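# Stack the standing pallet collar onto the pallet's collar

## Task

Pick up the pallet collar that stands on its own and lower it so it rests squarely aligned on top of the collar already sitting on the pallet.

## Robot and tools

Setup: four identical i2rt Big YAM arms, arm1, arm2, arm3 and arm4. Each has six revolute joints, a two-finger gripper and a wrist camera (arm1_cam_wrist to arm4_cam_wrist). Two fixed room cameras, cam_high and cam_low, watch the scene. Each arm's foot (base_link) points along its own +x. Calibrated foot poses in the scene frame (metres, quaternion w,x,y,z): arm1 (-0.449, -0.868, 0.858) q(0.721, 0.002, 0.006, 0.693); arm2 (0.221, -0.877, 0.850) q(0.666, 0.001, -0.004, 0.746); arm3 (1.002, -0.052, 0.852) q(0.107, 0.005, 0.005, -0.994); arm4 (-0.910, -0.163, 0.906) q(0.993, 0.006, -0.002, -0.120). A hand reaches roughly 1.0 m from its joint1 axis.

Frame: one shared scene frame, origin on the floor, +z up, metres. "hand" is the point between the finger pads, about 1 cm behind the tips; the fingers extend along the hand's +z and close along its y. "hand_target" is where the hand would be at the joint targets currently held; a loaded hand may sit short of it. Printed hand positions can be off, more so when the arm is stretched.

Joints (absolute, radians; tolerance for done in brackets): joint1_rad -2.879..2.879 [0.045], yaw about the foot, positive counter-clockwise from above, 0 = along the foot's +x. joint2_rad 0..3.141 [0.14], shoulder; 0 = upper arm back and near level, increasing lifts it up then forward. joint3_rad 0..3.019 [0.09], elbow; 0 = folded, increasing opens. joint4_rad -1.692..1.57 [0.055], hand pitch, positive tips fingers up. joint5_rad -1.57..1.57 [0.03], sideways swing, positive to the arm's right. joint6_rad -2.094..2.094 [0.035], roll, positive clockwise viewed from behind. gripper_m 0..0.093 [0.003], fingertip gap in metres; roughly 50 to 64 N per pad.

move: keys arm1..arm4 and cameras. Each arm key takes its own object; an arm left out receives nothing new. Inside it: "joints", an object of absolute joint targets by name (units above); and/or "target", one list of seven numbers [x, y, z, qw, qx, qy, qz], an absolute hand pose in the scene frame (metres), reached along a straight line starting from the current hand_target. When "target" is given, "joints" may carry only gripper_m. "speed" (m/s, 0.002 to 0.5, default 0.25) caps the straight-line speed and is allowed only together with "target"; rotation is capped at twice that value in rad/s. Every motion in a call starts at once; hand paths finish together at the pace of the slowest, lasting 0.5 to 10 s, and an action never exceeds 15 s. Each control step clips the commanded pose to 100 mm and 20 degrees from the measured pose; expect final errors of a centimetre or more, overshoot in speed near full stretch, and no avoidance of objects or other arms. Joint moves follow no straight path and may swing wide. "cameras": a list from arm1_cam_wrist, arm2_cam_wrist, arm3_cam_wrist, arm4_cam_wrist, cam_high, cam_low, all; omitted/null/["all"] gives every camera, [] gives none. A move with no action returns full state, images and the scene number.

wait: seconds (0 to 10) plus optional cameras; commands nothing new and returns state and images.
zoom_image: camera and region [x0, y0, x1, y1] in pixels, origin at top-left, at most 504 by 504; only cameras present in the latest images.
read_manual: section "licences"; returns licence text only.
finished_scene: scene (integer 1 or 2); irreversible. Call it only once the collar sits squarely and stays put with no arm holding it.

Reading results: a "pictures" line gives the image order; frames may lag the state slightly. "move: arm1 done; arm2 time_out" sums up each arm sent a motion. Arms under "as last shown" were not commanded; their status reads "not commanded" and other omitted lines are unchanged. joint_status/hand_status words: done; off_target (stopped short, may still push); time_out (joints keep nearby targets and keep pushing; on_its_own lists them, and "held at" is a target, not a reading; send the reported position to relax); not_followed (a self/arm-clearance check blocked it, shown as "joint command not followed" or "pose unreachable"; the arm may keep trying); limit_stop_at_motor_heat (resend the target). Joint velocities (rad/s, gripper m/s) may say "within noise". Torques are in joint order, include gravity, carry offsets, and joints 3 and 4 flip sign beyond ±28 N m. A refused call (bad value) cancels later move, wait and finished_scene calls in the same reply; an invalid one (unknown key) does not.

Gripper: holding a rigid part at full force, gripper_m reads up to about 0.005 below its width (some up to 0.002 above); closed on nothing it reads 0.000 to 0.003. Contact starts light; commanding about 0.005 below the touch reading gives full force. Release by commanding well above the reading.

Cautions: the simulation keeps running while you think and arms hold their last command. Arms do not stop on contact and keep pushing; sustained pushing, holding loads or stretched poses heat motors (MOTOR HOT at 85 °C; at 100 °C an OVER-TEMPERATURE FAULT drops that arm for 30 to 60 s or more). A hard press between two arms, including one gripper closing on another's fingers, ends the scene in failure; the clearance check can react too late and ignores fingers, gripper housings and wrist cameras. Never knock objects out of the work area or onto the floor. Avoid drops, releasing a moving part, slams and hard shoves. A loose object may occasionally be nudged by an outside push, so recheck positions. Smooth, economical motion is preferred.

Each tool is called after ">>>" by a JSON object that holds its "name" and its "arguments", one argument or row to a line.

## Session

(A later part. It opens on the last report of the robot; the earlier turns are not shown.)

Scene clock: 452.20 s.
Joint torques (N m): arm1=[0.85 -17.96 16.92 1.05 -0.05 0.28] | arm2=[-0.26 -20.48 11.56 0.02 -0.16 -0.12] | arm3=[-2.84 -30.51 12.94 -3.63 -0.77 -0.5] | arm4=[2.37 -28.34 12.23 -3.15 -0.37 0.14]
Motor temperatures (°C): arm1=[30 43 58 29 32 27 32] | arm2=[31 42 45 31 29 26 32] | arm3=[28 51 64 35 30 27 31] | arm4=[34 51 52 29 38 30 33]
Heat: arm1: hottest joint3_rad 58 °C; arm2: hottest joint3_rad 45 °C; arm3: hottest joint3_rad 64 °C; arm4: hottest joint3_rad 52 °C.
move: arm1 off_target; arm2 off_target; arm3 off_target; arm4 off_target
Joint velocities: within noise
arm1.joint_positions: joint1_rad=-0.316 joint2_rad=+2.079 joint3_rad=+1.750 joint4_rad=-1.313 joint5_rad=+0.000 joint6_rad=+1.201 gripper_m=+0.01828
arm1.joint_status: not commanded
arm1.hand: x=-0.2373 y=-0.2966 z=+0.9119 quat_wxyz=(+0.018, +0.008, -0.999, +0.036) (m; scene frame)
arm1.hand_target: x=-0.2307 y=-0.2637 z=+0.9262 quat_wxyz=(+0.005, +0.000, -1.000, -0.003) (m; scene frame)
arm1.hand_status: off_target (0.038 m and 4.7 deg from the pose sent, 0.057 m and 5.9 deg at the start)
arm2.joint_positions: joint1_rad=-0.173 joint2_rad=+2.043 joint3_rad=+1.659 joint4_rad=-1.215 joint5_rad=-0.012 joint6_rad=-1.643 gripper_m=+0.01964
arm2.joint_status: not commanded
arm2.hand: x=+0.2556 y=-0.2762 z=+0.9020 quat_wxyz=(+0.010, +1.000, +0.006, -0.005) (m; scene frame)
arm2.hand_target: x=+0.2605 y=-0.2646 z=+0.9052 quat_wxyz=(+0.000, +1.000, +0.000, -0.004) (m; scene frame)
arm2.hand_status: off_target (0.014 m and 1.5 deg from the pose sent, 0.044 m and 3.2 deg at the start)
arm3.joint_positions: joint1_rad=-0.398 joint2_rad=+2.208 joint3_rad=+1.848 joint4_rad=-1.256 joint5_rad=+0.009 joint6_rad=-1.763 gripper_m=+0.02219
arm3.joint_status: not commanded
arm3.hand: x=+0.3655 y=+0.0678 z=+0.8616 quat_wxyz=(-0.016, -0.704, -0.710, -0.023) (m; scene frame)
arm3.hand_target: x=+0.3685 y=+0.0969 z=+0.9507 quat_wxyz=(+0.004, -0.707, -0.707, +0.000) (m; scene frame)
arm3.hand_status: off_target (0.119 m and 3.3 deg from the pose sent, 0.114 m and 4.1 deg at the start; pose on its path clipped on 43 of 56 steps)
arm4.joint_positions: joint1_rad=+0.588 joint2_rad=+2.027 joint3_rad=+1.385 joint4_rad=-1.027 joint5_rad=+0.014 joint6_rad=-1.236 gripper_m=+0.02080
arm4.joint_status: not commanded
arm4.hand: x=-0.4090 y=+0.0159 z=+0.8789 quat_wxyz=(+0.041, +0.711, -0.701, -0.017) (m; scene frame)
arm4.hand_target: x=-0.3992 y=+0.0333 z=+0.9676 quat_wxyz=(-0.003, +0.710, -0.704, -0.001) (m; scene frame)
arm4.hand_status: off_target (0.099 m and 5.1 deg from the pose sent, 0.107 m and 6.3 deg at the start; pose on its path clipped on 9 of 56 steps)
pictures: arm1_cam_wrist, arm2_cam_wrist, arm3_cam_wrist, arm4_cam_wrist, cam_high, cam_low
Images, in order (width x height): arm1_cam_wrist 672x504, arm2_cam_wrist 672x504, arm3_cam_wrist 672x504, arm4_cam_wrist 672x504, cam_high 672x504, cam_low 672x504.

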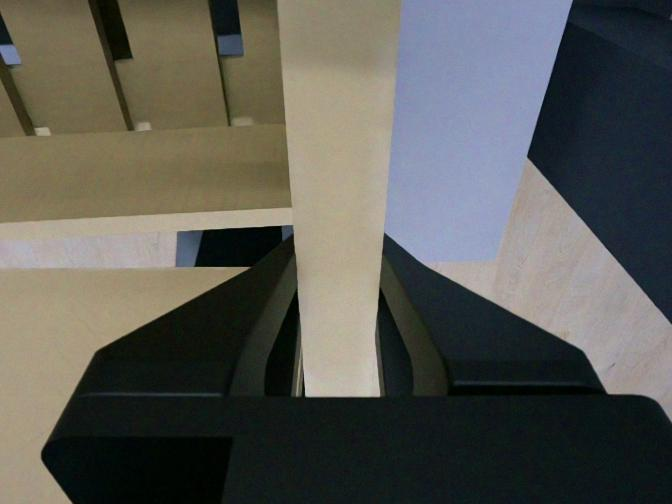

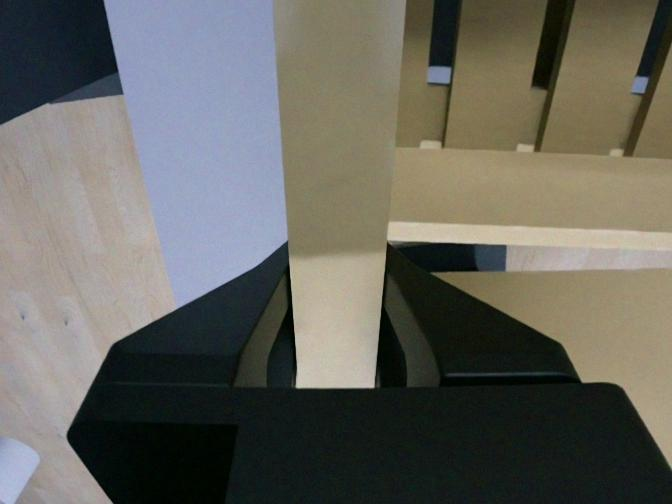

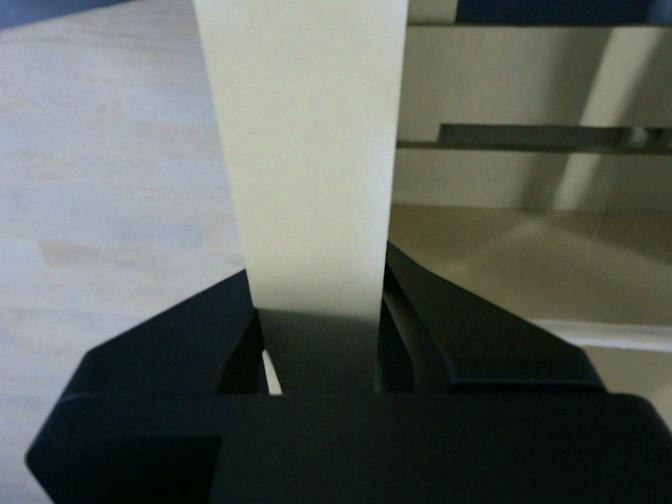

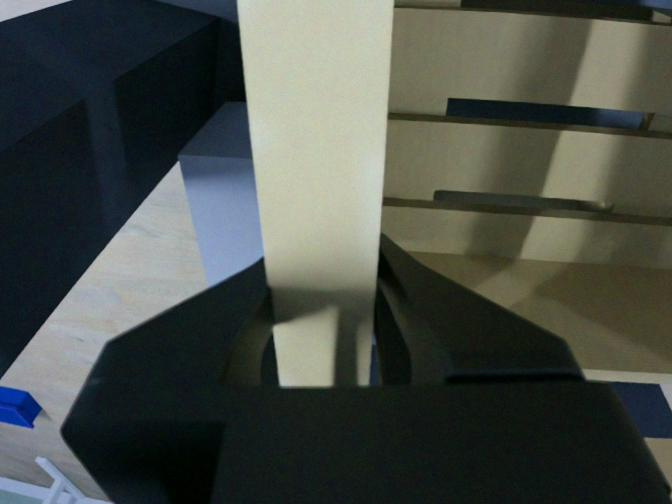

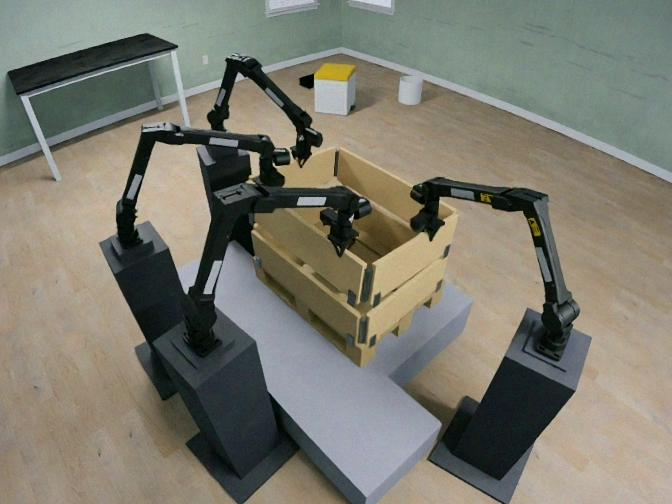

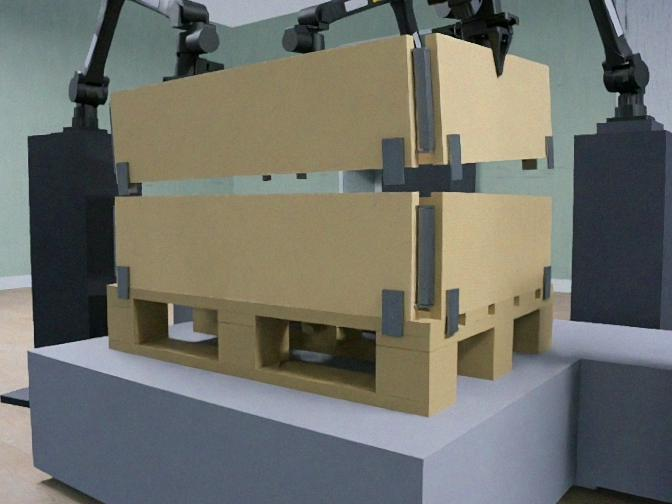

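>>> {"name": "move", "arguments": {
  "arm1": {"target":[-0.2307,-0.2637,0.89,0,0,1,0],"speed":0.03},
  "arm2": {"target":[0.2605,-0.2646,0.875,0,1,0.0,0],"speed":0.03},
  "arm3": {"target":[0.3685,0.097,0.93,0,0.7071,0.7071,0],"speed":0.03},
  "arm4": {"target":[-0.3992,0.0333,0.94,0,-0.7071,0.7071,0],"speed":0.03}
}}

>>> {"name": "zoom_image", "arguments": {
  "camera": "cam_low",
  "region": [350, 20, 600, 360]
}}

>>> {"name": "zoom_image", "arguments": {
  "camera": "cam_high",
  "region": [220, 130, 480, 370]
}}

Scene clock: 471.20 s.
Joint torques (N m): arm1=[0.85 -18.84 12.66 1.83 0.21 0.23] | arm2=[-0.03 -21.3 8.49 0.29 0.08 -0.11] | arm3=[-1.96 -31.03 10.07 -2.92 -0.92 -0.32] | arm4=[1.2 -28.1 8.87 -2.33 -0.11 0.16]
Motor temperatures (°C): arm1=[30 44 59 29 31 27 33] | arm2=[31 42 43 31 29 26 32] | arm3=[28 54 63 35 30 27 31] | arm4=[34 52 53 29 35 30 33]
Heat: arm1: hottest joint3_rad 59 °C; arm2: hottest joint3_rad 43 °C; arm3: hottest joint3_rad 63 °C; arm4: hottest joint3_rad 53 °C.
move: arm1 off_target; arm2 done; arm3 off_target; arm4 off_target
Joint velocities: within noise
arm1.joint_positions: joint1_rad=-0.314 joint2_rad=+2.116 joint3_rad=+1.750 joint4_rad=-1.257 joint5_rad=+0.003 joint6_rad=+1.206 gripper_m=+0.01828
arm1.joint_status: not commanded
arm1.hand: x=-0.2343 y=-0.2862 z=+0.8892 quat_wxyz=(+0.013, +0.007, -1.000, +0.027) (m; scene frame)
arm1.hand_target: x=-0.2312 y=-0.2648 z=+0.8907 quat_wxyz=(+0.000, +0.000, -1.000, +0.000) (m; scene frame)
arm1.hand_status: off_target (0.023 m and 3.5 deg from the pose sent, 0.040 m and 4.7 deg at the start)
arm2.joint_positions: joint1_rad=-0.173 joint2_rad=+2.079 joint3_rad=+1.659 joint4_rad=-1.163 joint5_rad=-0.009 joint6_rad=-1.643 gripper_m=+0.01964
arm2.joint_status: not commanded
arm2.hand: x=+0.2568 y=-0.2665 z=+0.8811 quat_wxyz=(+0.002, +1.000, +0.006, -0.003) (m; scene frame)
arm2.hand_target: x=+0.2603 y=-0.2664 z=+0.8752 quat_wxyz=(+0.004, +1.000, +0.000, +0.000) (m; scene frame)
arm2.hand_status: done (0.007 m and 0.8 deg from the pose sent, 0.030 m and 1.5 deg at the start)
arm3.joint_positions: joint1_rad=-0.408 joint2_rad=+2.233 joint3_rad=+1.844 joint4_rad=-1.224 joint5_rad=+0.012 joint6_rad=-1.778 gripper_m=+0.02222
arm3.joint_status: not commanded
arm3.hand: x=+0.3637 y=+0.0757 z=+0.8446 quat_wxyz=(-0.013, -0.702, -0.712, -0.023) (m; scene frame)
arm3.hand_target: x=+0.3692 y=+0.0960 z=+0.9241 quat_wxyz=(+0.001, -0.707, -0.707, -0.001) (m; scene frame)
arm3.hand_status: off_target (0.088 m and 3.2 deg from the pose sent, 0.074 m and 3.3 deg at the start)
arm4.joint_positions: joint1_rad=+0.599 joint2_rad=+2.061 joint3_rad=+1.383 joint4_rad=-0.975 joint5_rad=+0.008 joint6_rad=-1.230 gripper_m=+0.02053
arm4.joint_status: not commanded
arm4.hand: x=-0.4060 y=+0.0248 z=+0.8596 quat_wxyz=(+0.032, +0.713, -0.700, -0.016) (m; scene frame)
arm4.hand_target: x=-0.4005 y=+0.0329 z=+0.9334 quat_wxyz=(-0.001, +0.707, -0.707, -0.001) (m; scene frame)
arm4.hand_status: off_target (0.081 m and 4.3 deg from the pose sent, 0.064 m and 5.1 deg at the start)
pictures: arm1_cam_wrist, arm2_cam_wrist, arm3_cam_wrist, arm4_cam_wrist, cam_high, cam_low
Images, in order (width x height): arm1_cam_wrist 672x504, arm2_cam_wrist 672x504, arm3_cam_wrist 672x504, arm4_cam_wrist 672x504, cam_high 672x504, cam_low 672x504.

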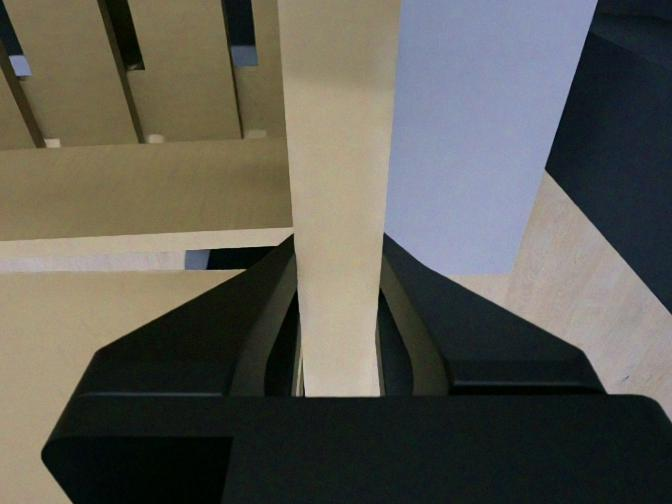

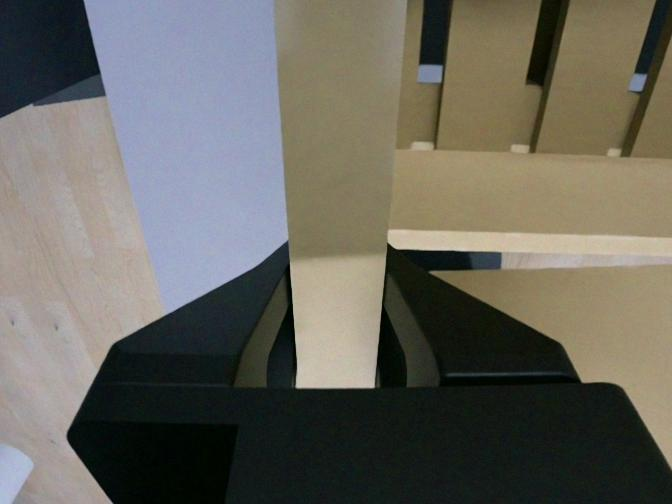

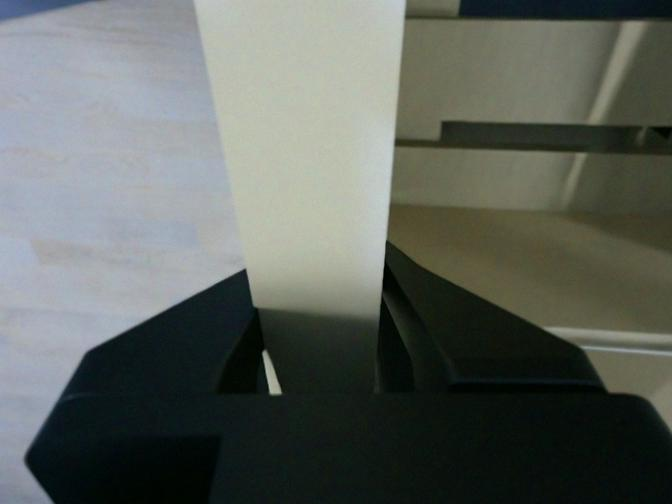

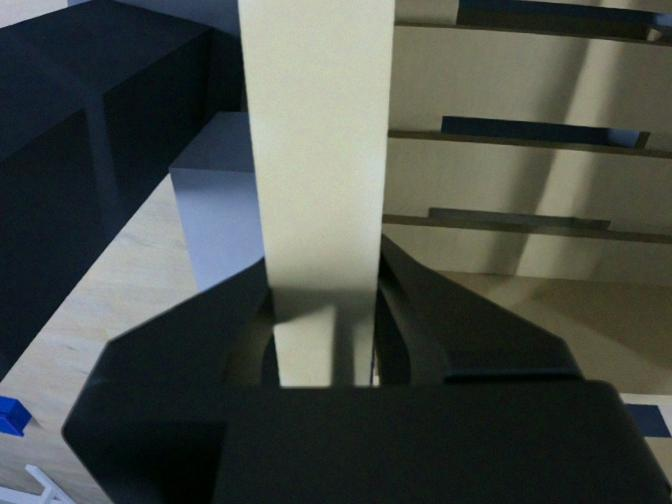

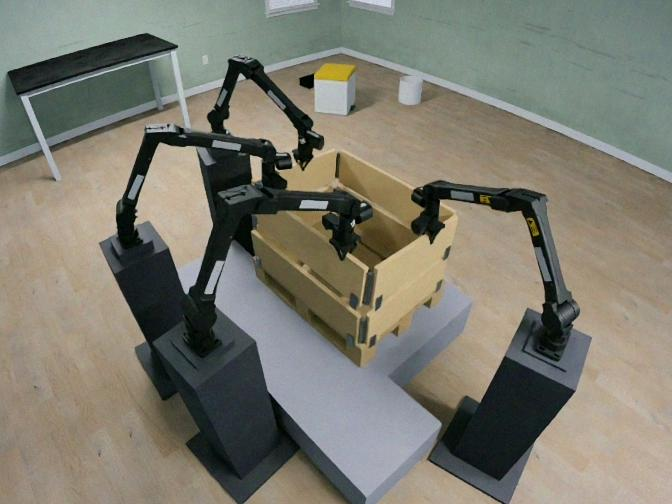

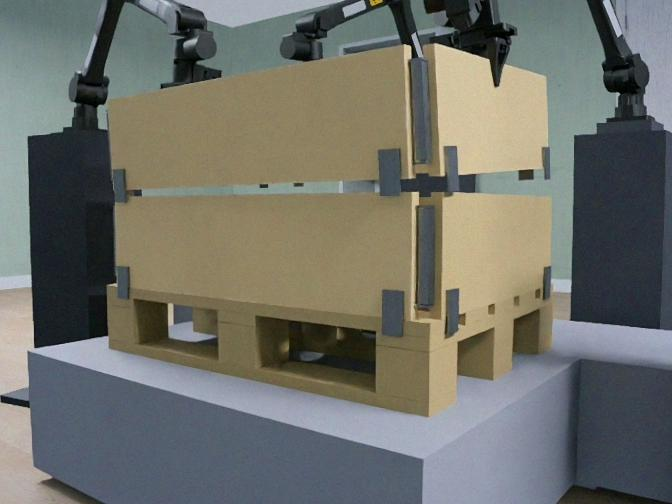

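Scaled by 1.482 from the camera's 672x504 image, which has a finer 960x720 frame.

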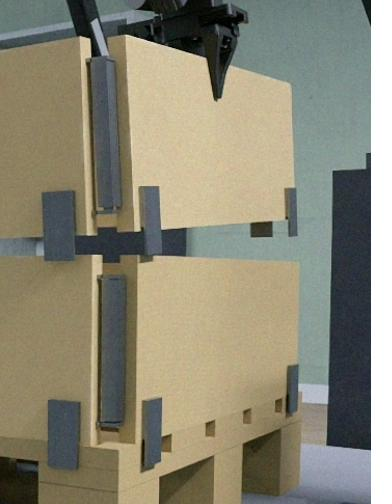

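Scaled by 1.938 from the camera's 672x504 image, which has a finer 960x720 frame.

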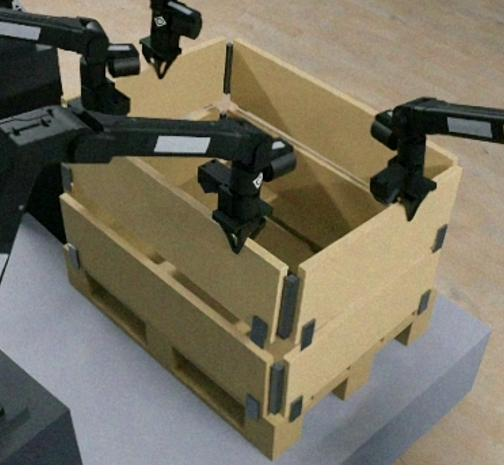

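>>> {"name": "move", "arguments": {
  "arm1": {"target":[-0.2312,-0.283,0.855,0,0,1,0],"speed":0.03},
  "arm2": {"target":[0.2603,-0.279,0.845,0,1,0.0,0],"speed":0.03},
  "arm3": {"target":[0.3692,0.083,0.91,0,0.7071,0.7071,0],"speed":0.03},
  "arm4": {"target":[-0.3985,0.018,0.917,0,-0.7071,0.7071,0],"speed":0.03}
}}

>>> {"name": "zoom_image", "arguments": {
  "camera": "cam_low",
  "region": [350, 20, 600, 360]
}}

>>> {"name": "zoom_image", "arguments": {
  "camera": "cam_high",
  "region": [220, 130, 480, 370]
}}

Scene clock: 482.50 s.
Joint torques (N m): arm1=[0.09 -19.25 9.65 1.59 0.18 0.12] | arm2=[-0.15 -21.25 7.61 -0.06 0.07 -0.11] | arm3=[-0.44 -31.03 9.35 -2.84 -0.45 -0.2] | arm4=[-0.32 -27.99 7.68 -2.63 0.06 -0.02]
Motor temperatures (°C): arm1=[30 44 57 29 31 27 33] | arm2=[31 40 42 31 29 26 32] | arm3=[28 58 59 35 30 27 31] | arm4=[34 49 52 29 35 30 33]
Heat: arm1: hottest joint3_rad 57 °C; arm2: hottest joint3_rad 42 °C; arm3: hottest joint3_rad 59 °C; arm4: hottest joint3_rad 52 °C.
move: arm1 done; arm2 done; arm3 off_target; arm4 off_target
Joint velocities: within noise
arm1.joint_positions: joint1_rad=-0.314 joint2_rad=+2.119 joint3_rad=+1.670 joint4_rad=-1.145 joint5_rad=+0.005 joint6_rad=+1.206 gripper_m=+0.01828
arm1.joint_status: not commanded
arm1.hand: x=-0.2361 y=-0.2910 z=+0.8587 quat_wxyz=(+0.007, +0.007, -1.000, +0.014) (m; scene frame)
arm1.hand_target: x=-0.2312 y=-0.2833 z=+0.8550 quat_wxyz=(+0.000, +0.001, -1.000, +0.000) (m; scene frame)
arm1.hand_status: done (0.010 m and 2.0 deg from the pose sent, 0.035 m and 3.5 deg at the start)
arm2.joint_positions: joint1_rad=-0.173 joint2_rad=+2.083 joint3_rad=+1.581 joint4_rad=-1.051 joint5_rad=-0.009 joint6_rad=-1.640 gripper_m=+0.01963
arm2.joint_status: not commanded
arm2.hand: x=+0.2566 y=-0.2718 z=+0.8516 quat_wxyz=(-0.013, +1.000, +0.005, -0.002) (m; scene frame)
arm2.hand_target: x=+0.2603 y=-0.2772 z=+0.8450 quat_wxyz=(-0.004, +1.000, -0.001, +0.000) (m; scene frame)
arm2.hand_status: done (0.010 m and 1.6 deg from the pose sent, 0.038 m and 0.8 deg at the start)
arm3.joint_positions: joint1_rad=-0.408 joint2_rad=+2.240 joint3_rad=+1.811 joint4_rad=-1.178 joint5_rad=-0.002 joint6_rad=-1.771 gripper_m=+0.02196
arm3.joint_status: not commanded
arm3.hand: x=+0.3664 y=+0.0724 z=+0.8279 quat_wxyz=(-0.015, -0.705, -0.709, -0.016) (m; scene frame)
arm3.hand_target: x=+0.3693 y=+0.0826 z=+0.9045 quat_wxyz=(+0.001, -0.707, -0.707, +0.000) (m; scene frame)
arm3.hand_status: off_target (0.083 m and 2.6 deg from the pose sent, 0.066 m and 3.2 deg at the start)
arm4.joint_positions: joint1_rad=+0.593 joint2_rad=+2.084 joint3_rad=+1.360 joint4_rad=-0.907 joint5_rad=-0.003 joint6_rad=-1.236 gripper_m=+0.01993
arm4.joint_status: not commanded
arm4.hand: x=-0.4044 y=+0.0239 z=+0.8406 quat_wxyz=(+0.020, +0.713, -0.700, -0.016) (m; scene frame)
arm4.hand_target: x=-0.3995 y=+0.0197 z=+0.9099 quat_wxyz=(-0.002, +0.707, -0.707, -0.004) (m; scene frame)
arm4.hand_status: off_target (0.077 m and 3.1 deg from the pose sent, 0.058 m and 4.3 deg at the start)
pictures: arm1_cam_wrist, arm2_cam_wrist, arm3_cam_wrist, arm4_cam_wrist, cam_high, cam_low
Images, in order (width x height): arm1_cam_wrist 672x504, arm2_cam_wrist 672x504, arm3_cam_wrist 672x504, arm4_cam_wrist 672x504, cam_high 672x504, cam_low 672x504.

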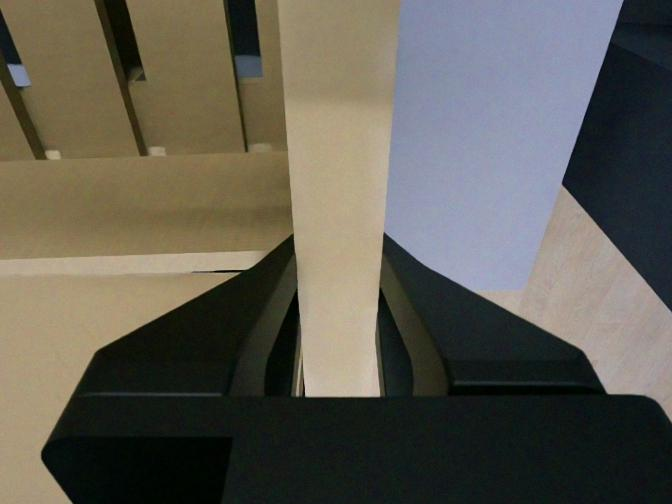

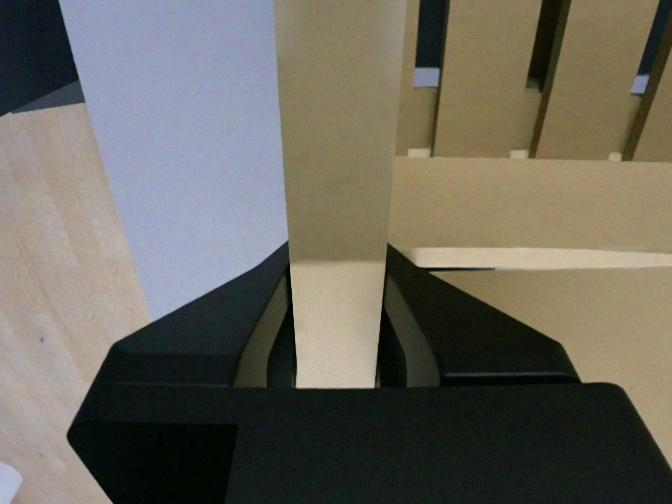

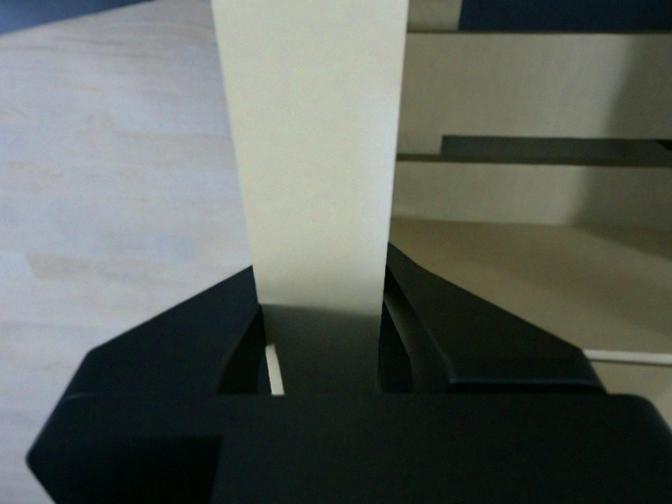

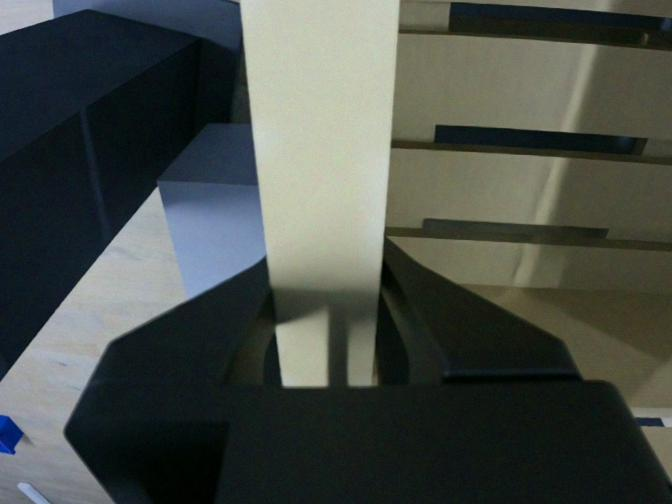

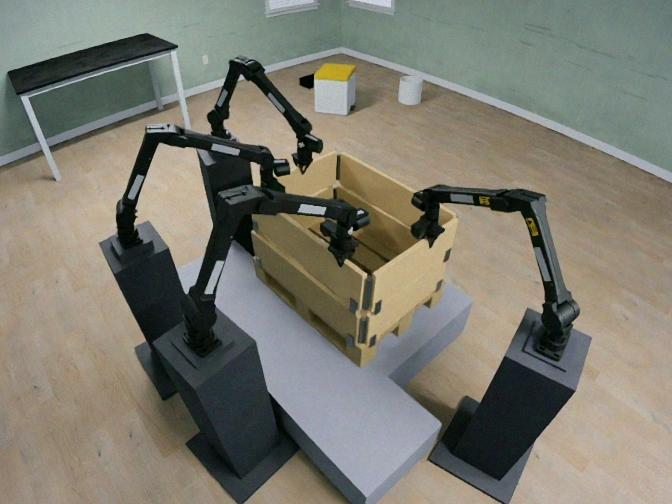

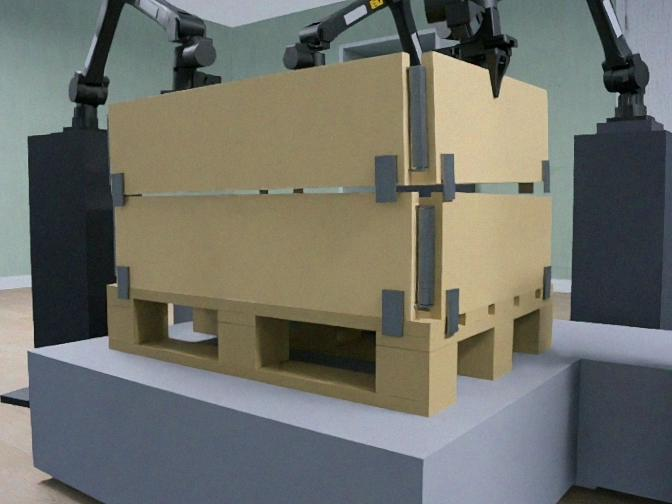

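Scaled by 1.482 from the camera's 672x504 image, which has a finer 960x720 frame.

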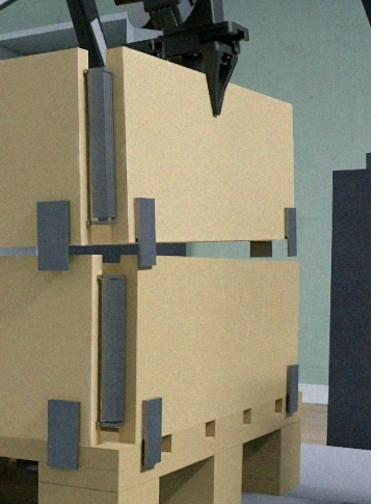

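Scaled by 1.938 from the camera's 672x504 image, which has a finer 960x720 frame.

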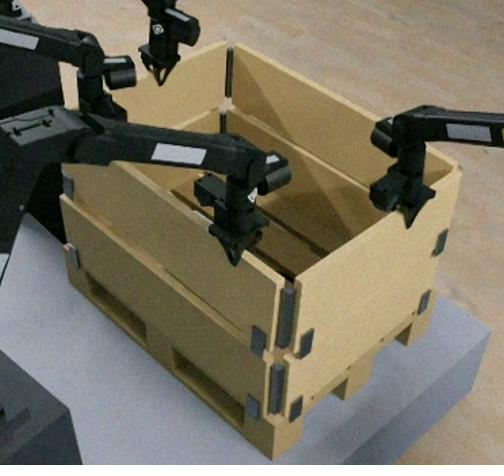

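>>> {"name": "move", "arguments": {
  "arm1": {"target":[-0.2312,-0.312,0.885,0,0,1,0],"speed":0.04},
  "arm2": {"target":[0.2603,-0.309,0.872,0,1,0.0,0],"speed":0.04},
  "arm3": {"target":[0.3692,0.050,0.918,0,0.7071,0.7071,0],"speed":0.04},
  "arm4": {"target":[-0.3985,-0.014,0.924,0,-0.7071,0.7071,0],"speed":0.04}
}}

>>> {"name": "zoom_image", "arguments": {
  "camera": "cam_low",
  "region": [350, 20, 600, 360]
}}

>>> {"name": "zoom_image", "arguments": {
  "camera": "cam_high",
  "region": [220, 230, 420, 370]
}}

Scene clock: 493.13 s.
Joint torques (N m): arm1=[-1.2 -22.95 9.03 -0.06 0.17 0.12] | arm2=[-0.38 -26.46 5.05 -1.77 0.14 -0.16] | arm3=[1.73 -32.73 8.81 -3.29 -0.53 0] | arm4=[-1.14 -29.51 6.99 -2.95 0.26 -0.2]
Motor temperatures (°C): arm1=[30 43 55 29 31 27 33] | arm2=[31 39 40 31 29 26 32] | arm3=[28 55 56 34 30 27 31] | arm4=[34 51 51 29 34 30 33]
Heat: arm1: hottest joint3_rad 55 °C; arm2: hottest joint3_rad 40 °C; arm3: hottest joint3_rad 56 °C; arm4: hottest joint2_rad 51 °C.
move: arm1 off_target; arm2 off_target; arm3 off_target; arm4 off_target
Joint velocities: within noise
arm1.joint_positions: joint1_rad=-0.314 joint2_rad=+2.075 joint3_rad=+1.589 joint4_rad=-1.106 joint5_rad=+0.005 joint6_rad=+1.192 gripper_m=+0.01828
arm1.joint_status: not commanded
arm1.hand: x=-0.2424 y=-0.3088 z=+0.8574 quat_wxyz=(+0.007, +0.013, -1.000, +0.014) (m; scene frame)
arm1.hand_target: x=-0.2302 y=-0.3091 z=+0.8844 quat_wxyz=(-0.002, +0.000, -1.000, -0.006) (m; scene frame)
arm1.hand_status: off_target (0.030 m and 2.3 deg from the pose sent, 0.034 m and 2.0 deg at the start)
arm2.joint_positions: joint1_rad=-0.173 joint2_rad=+2.054 joint3_rad=+1.519 joint4_rad=-1.020 joint5_rad=-0.010 joint6_rad=-1.644 gripper_m=+0.01962
arm2.joint_status: not commanded
arm2.hand: x=+0.2554 y=-0.2871 z=+0.8478 quat_wxyz=(-0.012, +1.000, +0.007, -0.003) (m; scene frame)
arm2.hand_target: x=+0.2601 y=-0.3073 z=+0.8702 quat_wxyz=(-0.001, +1.000, +0.002, +0.000) (m; scene frame)
arm2.hand_status: off_target (0.033 m and 1.6 deg from the pose sent, 0.043 m and 1.6 deg at the start)
arm3.joint_positions: joint1_rad=-0.386 joint2_rad=+2.241 joint3_rad=+1.798 joint4_rad=-1.166 joint5_rad=-0.002 joint6_rad=-1.743 gripper_m=+0.02189
arm3.joint_status: not commanded
arm3.hand: x=+0.3659 y=+0.0585 z=+0.8231 quat_wxyz=(-0.015, -0.707, -0.707, -0.017) (m; scene frame)
arm3.hand_target: x=+0.3687 y=+0.0505 z=+0.9101 quat_wxyz=(+0.000, -0.707, -0.707, +0.001) (m; scene frame)
arm3.hand_status: off_target (0.095 m and 2.6 deg from the pose sent, 0.093 m and 2.6 deg at the start)
arm4.joint_positions: joint1_rad=+0.546 joint2_rad=+2.078 joint3_rad=+1.336 joint4_rad=-0.895 joint5_rad=+0.003 joint6_rad=-1.266 gripper_m=+0.01984
arm4.joint_status: not commanded
arm4.hand: x=-0.4034 y=-0.0032 z=+0.8365 quat_wxyz=(+0.024, +0.708, -0.706, -0.016) (m; scene frame)
arm4.hand_target: x=-0.3987 y=-0.0135 z=+0.9141 quat_wxyz=(+0.000, +0.705, -0.709, +0.001) (m; scene frame)
arm4.hand_status: off_target (0.088 m and 3.3 deg from the pose sent, 0.092 m and 3.1 deg at the start)
pictures: arm1_cam_wrist, arm2_cam_wrist, arm3_cam_wrist, arm4_cam_wrist, cam_high, cam_low
Images, in order (width x height): arm1_cam_wrist 672x504, arm2_cam_wrist 672x504, arm3_cam_wrist 672x504, arm4_cam_wrist 672x504, cam_high 672x504, cam_low 672x504.

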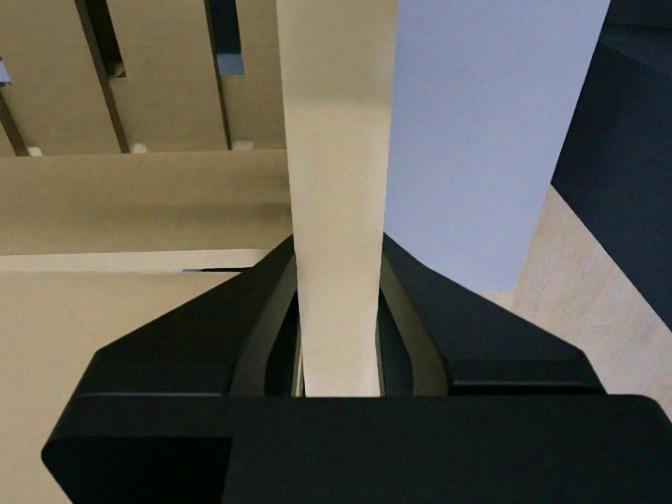

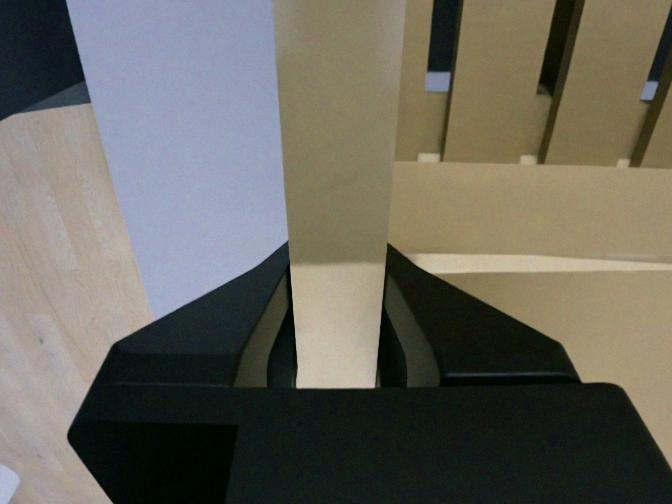

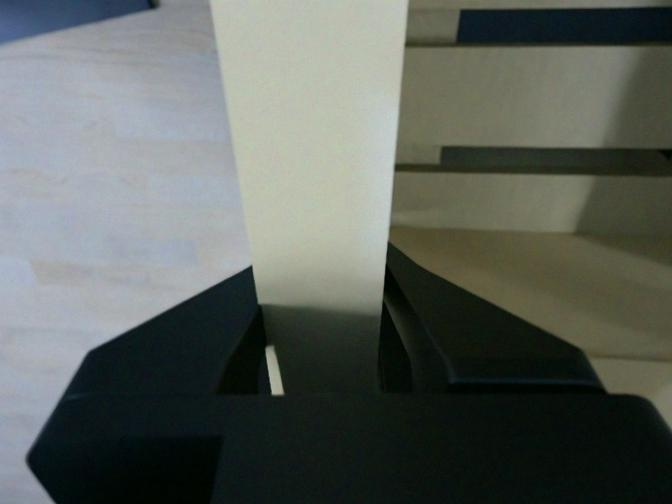

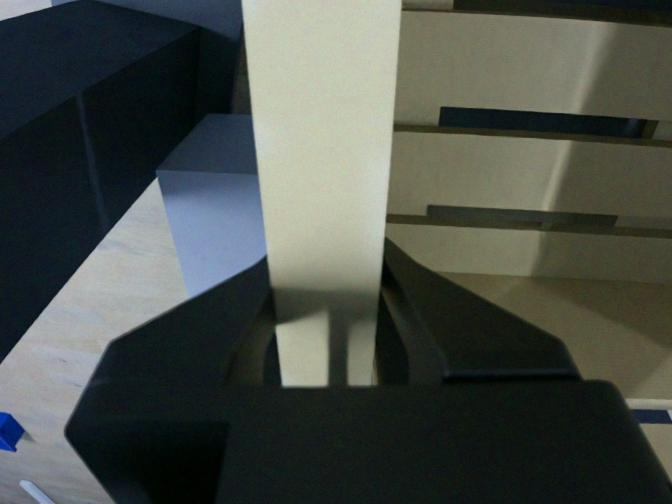

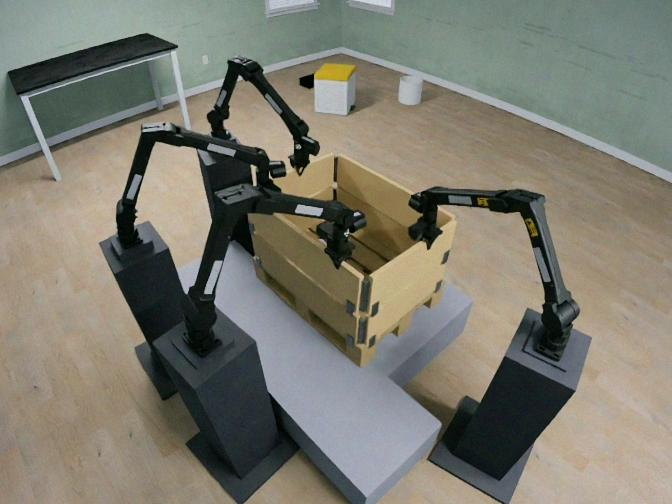

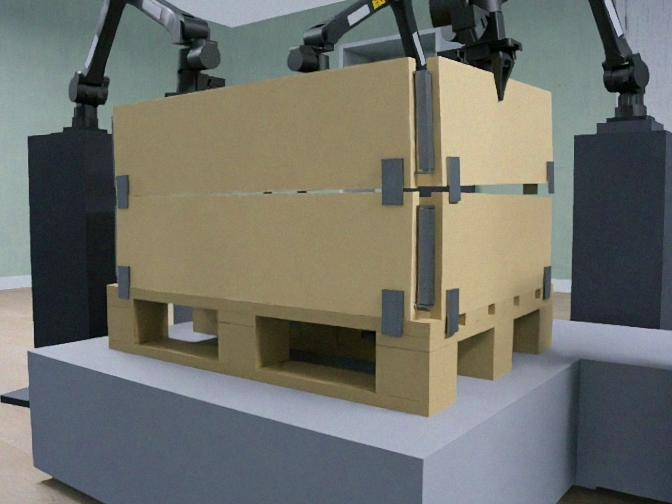

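Scaled by 1.482 from the camera's 672x504 image, which has a finer 960x720 frame.

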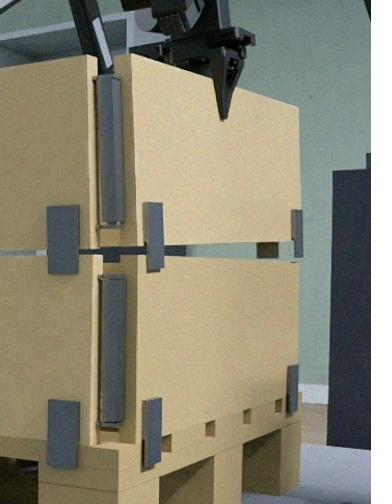

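Scaled by 2.520 from the camera's 672x504 image, which has a finer 960x720 frame.

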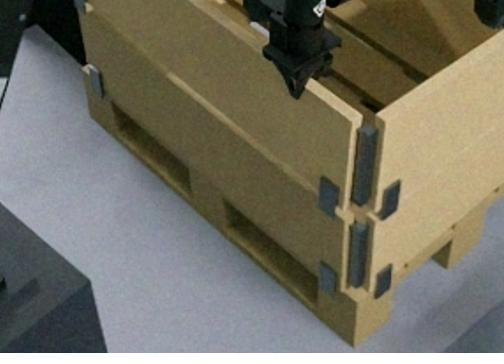

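>>> {"name": "move", "arguments": {
  "arm1": {"target":[-0.2302,-0.309,0.848,0,0,1,0],"speed":0.03},
  "arm2": {"target":[0.2601,-0.307,0.836,0,1,0.0,0],"speed":0.03},
  "arm3": {"target":[0.3687,0.0505,0.888,0,0.7071,0.7071,0],"speed":0.03},
  "arm4": {"target":[-0.3975,-0.0135,0.893,0,-0.7071,0.7071,0],"speed":0.03}
}}

>>> {"name": "zoom_image", "arguments": {
  "camera": "cam_low",
  "region": [350, 20, 600, 360]
}}

>>> {"name": "zoom_image", "arguments": {
  "camera": "cam_high",
  "region": [220, 230, 420, 370]
}}

Scene clock: 501.30 s.
Joint torques (N m): arm1=[-1.2 -18.84 9.68 0.36 0.2 0.13] | arm2=[-0.32 -22.18 5.79 -1.01 0.14 -0.12] | arm3=[1.38 -30.39 7.84 -2.26 -0.7 -0.06] | arm4=[-0.85 -26.4 6.9 -2 0.29 -0.2]
Motor temperatures (°C): arm1=[30 45 54 29 31 27 33] | arm2=[31 40 39 31 29 26 32] | arm3=[28 57 55 34 30 27 31] | arm4=[34 52 50 29 34 30 33]
Heat: arm1: hottest joint3_rad 54 °C; arm2: hottest joint2_rad 40 °C; arm3: hottest joint2_rad 57 °C; arm4: hottest joint2_rad 52 °C.
move: arm1 off_target; arm2 off_target; arm3 off_target; arm4 off_target
Joint velocities: within noise
arm1.joint_positions: joint1_rad=-0.315 joint2_rad=+2.077 joint3_rad=+1.562 joint4_rad=-1.070 joint5_rad=+0.003 joint6_rad=+1.190 gripper_m=+0.01828
arm1.joint_status: not commanded
arm1.hand: x=-0.2433 y=-0.3116 z=+0.8470 quat_wxyz=(+0.007, +0.014, -1.000, +0.010) (m; scene frame)
arm1.hand_target: x=-0.2313 y=-0.3118 z=+0.8481 quat_wxyz=(+0.002, +0.000, -1.000, +0.005) (m; scene frame)
arm1.hand_status: off_target (0.013 m and 2.1 deg from the pose sent, 0.015 m and 2.3 deg at the start)
arm2.joint_positions: joint1_rad=-0.173 joint2_rad=+2.054 joint3_rad=+1.486 joint4_rad=-0.970 joint5_rad=-0.010 joint6_rad=-1.644 gripper_m=+0.01962
arm2.joint_status: not commanded
arm2.hand: x=+0.2553 y=-0.2894 z=+0.8371 quat_wxyz=(-0.021, +1.000, +0.007, -0.002) (m; scene frame)
arm2.hand_target: x=+0.2599 y=-0.3065 z=+0.8360 quat_wxyz=(+0.000, +1.000, +0.000, +0.000) (m; scene frame)
arm2.hand_status: off_target (0.018 m and 2.5 deg from the pose sent, 0.024 m and 1.6 deg at the start)
arm3.joint_positions: joint1_rad=-0.380 joint2_rad=+2.241 joint3_rad=+1.781 joint4_rad=-1.141 joint5_rad=+0.003 joint6_rad=-1.736 gripper_m=+0.02173
arm3.joint_status: not commanded
arm3.hand: x=+0.3665 y=+0.0551 z=+0.8171 quat_wxyz=(-0.011, -0.707, -0.707, -0.017) (m; scene frame)
arm3.hand_target: x=+0.3683 y=+0.0505 z=+0.8833 quat_wxyz=(+0.000, -0.707, -0.707, +0.000) (m; scene frame)
arm3.hand_status: off_target (0.071 m and 2.3 deg from the pose sent, 0.065 m and 2.6 deg at the start)
arm4.joint_positions: joint1_rad=+0.543 joint2_rad=+2.078 joint3_rad=+1.320 joint4_rad=-0.864 joint5_rad=+0.002 joint6_rad=-1.274 gripper_m=+0.01961
arm4.joint_status: not commanded
arm4.hand: x=-0.4036 y=-0.0046 z=+0.8318 quat_wxyz=(+0.017, +0.709, -0.704, -0.013) (m; scene frame)
arm4.hand_target: x=-0.3980 y=-0.0131 z=+0.8880 quat_wxyz=(+0.000, +0.708, -0.706, +0.000) (m; scene frame)
arm4.hand_status: off_target (0.062 m and 2.5 deg from the pose sent, 0.058 m and 3.3 deg at the start)
pictures: arm1_cam_wrist, arm2_cam_wrist, arm3_cam_wrist, arm4_cam_wrist, cam_high, cam_low
Images, in order (width x height): arm1_cam_wrist 672x504, arm2_cam_wrist 672x504, arm3_cam_wrist 672x504, arm4_cam_wrist 672x504, cam_high 672x504, cam_low 672x504.

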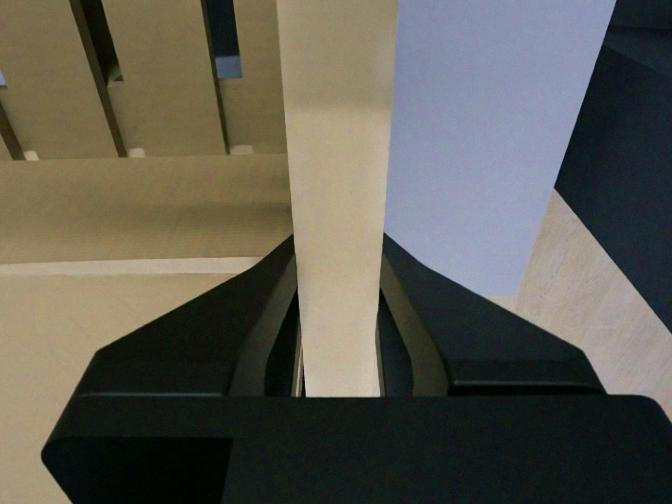

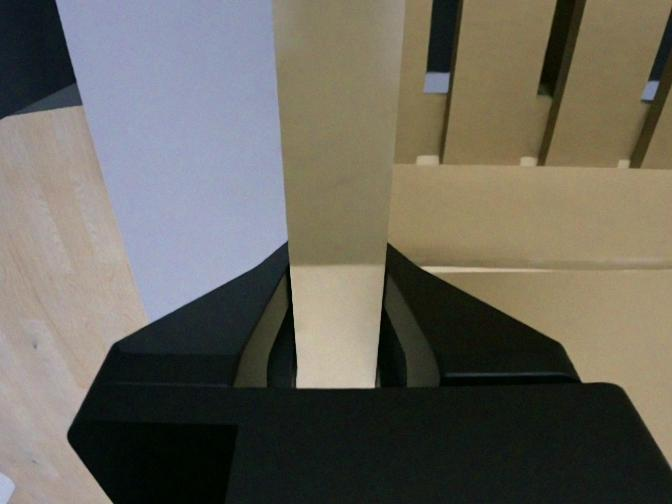

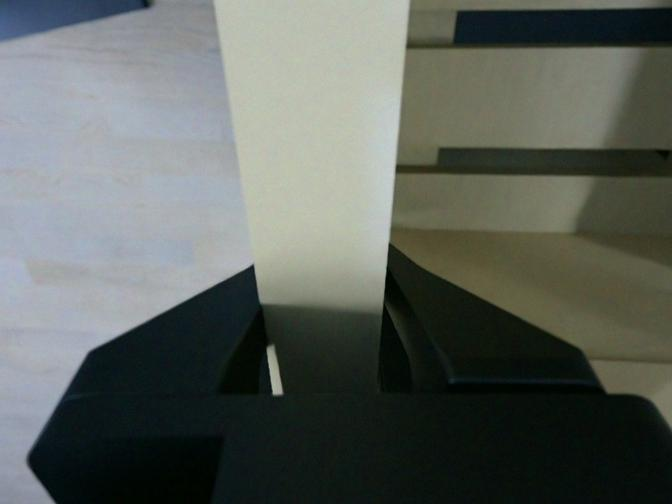

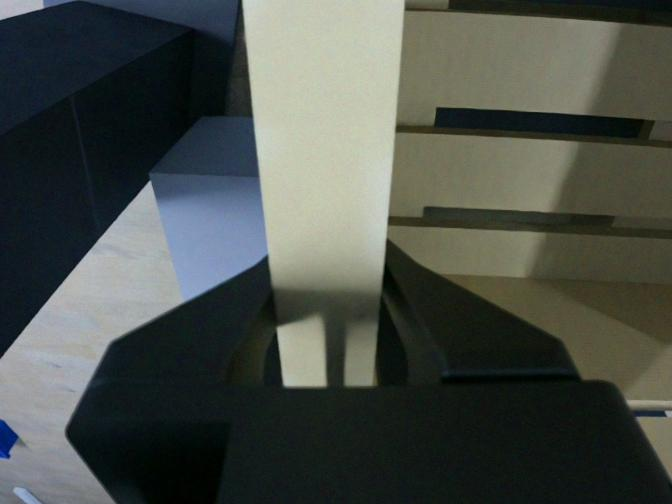

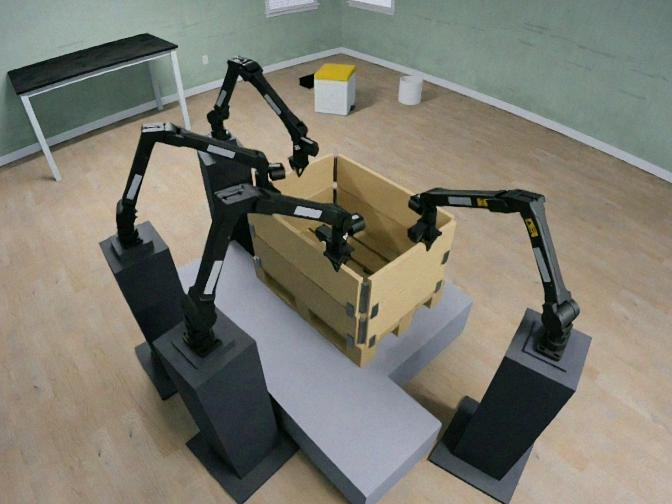

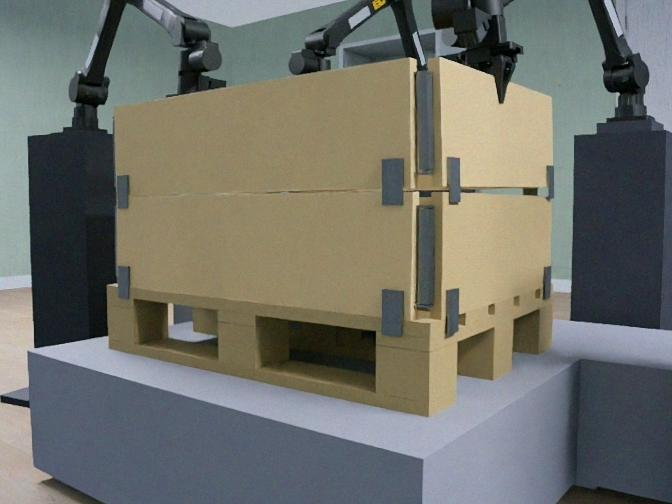

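Scaled by 1.482 from the camera's 672x504 image, which has a finer 960x720 frame.

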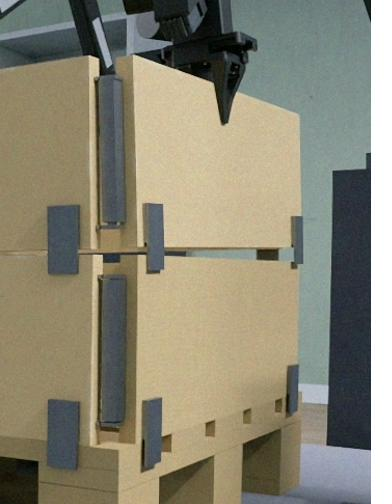

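Scaled by 2.520 from the camera's 672x504 image, which has a finer 960x720 frame.

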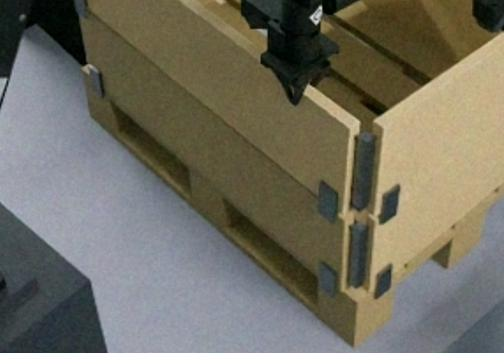

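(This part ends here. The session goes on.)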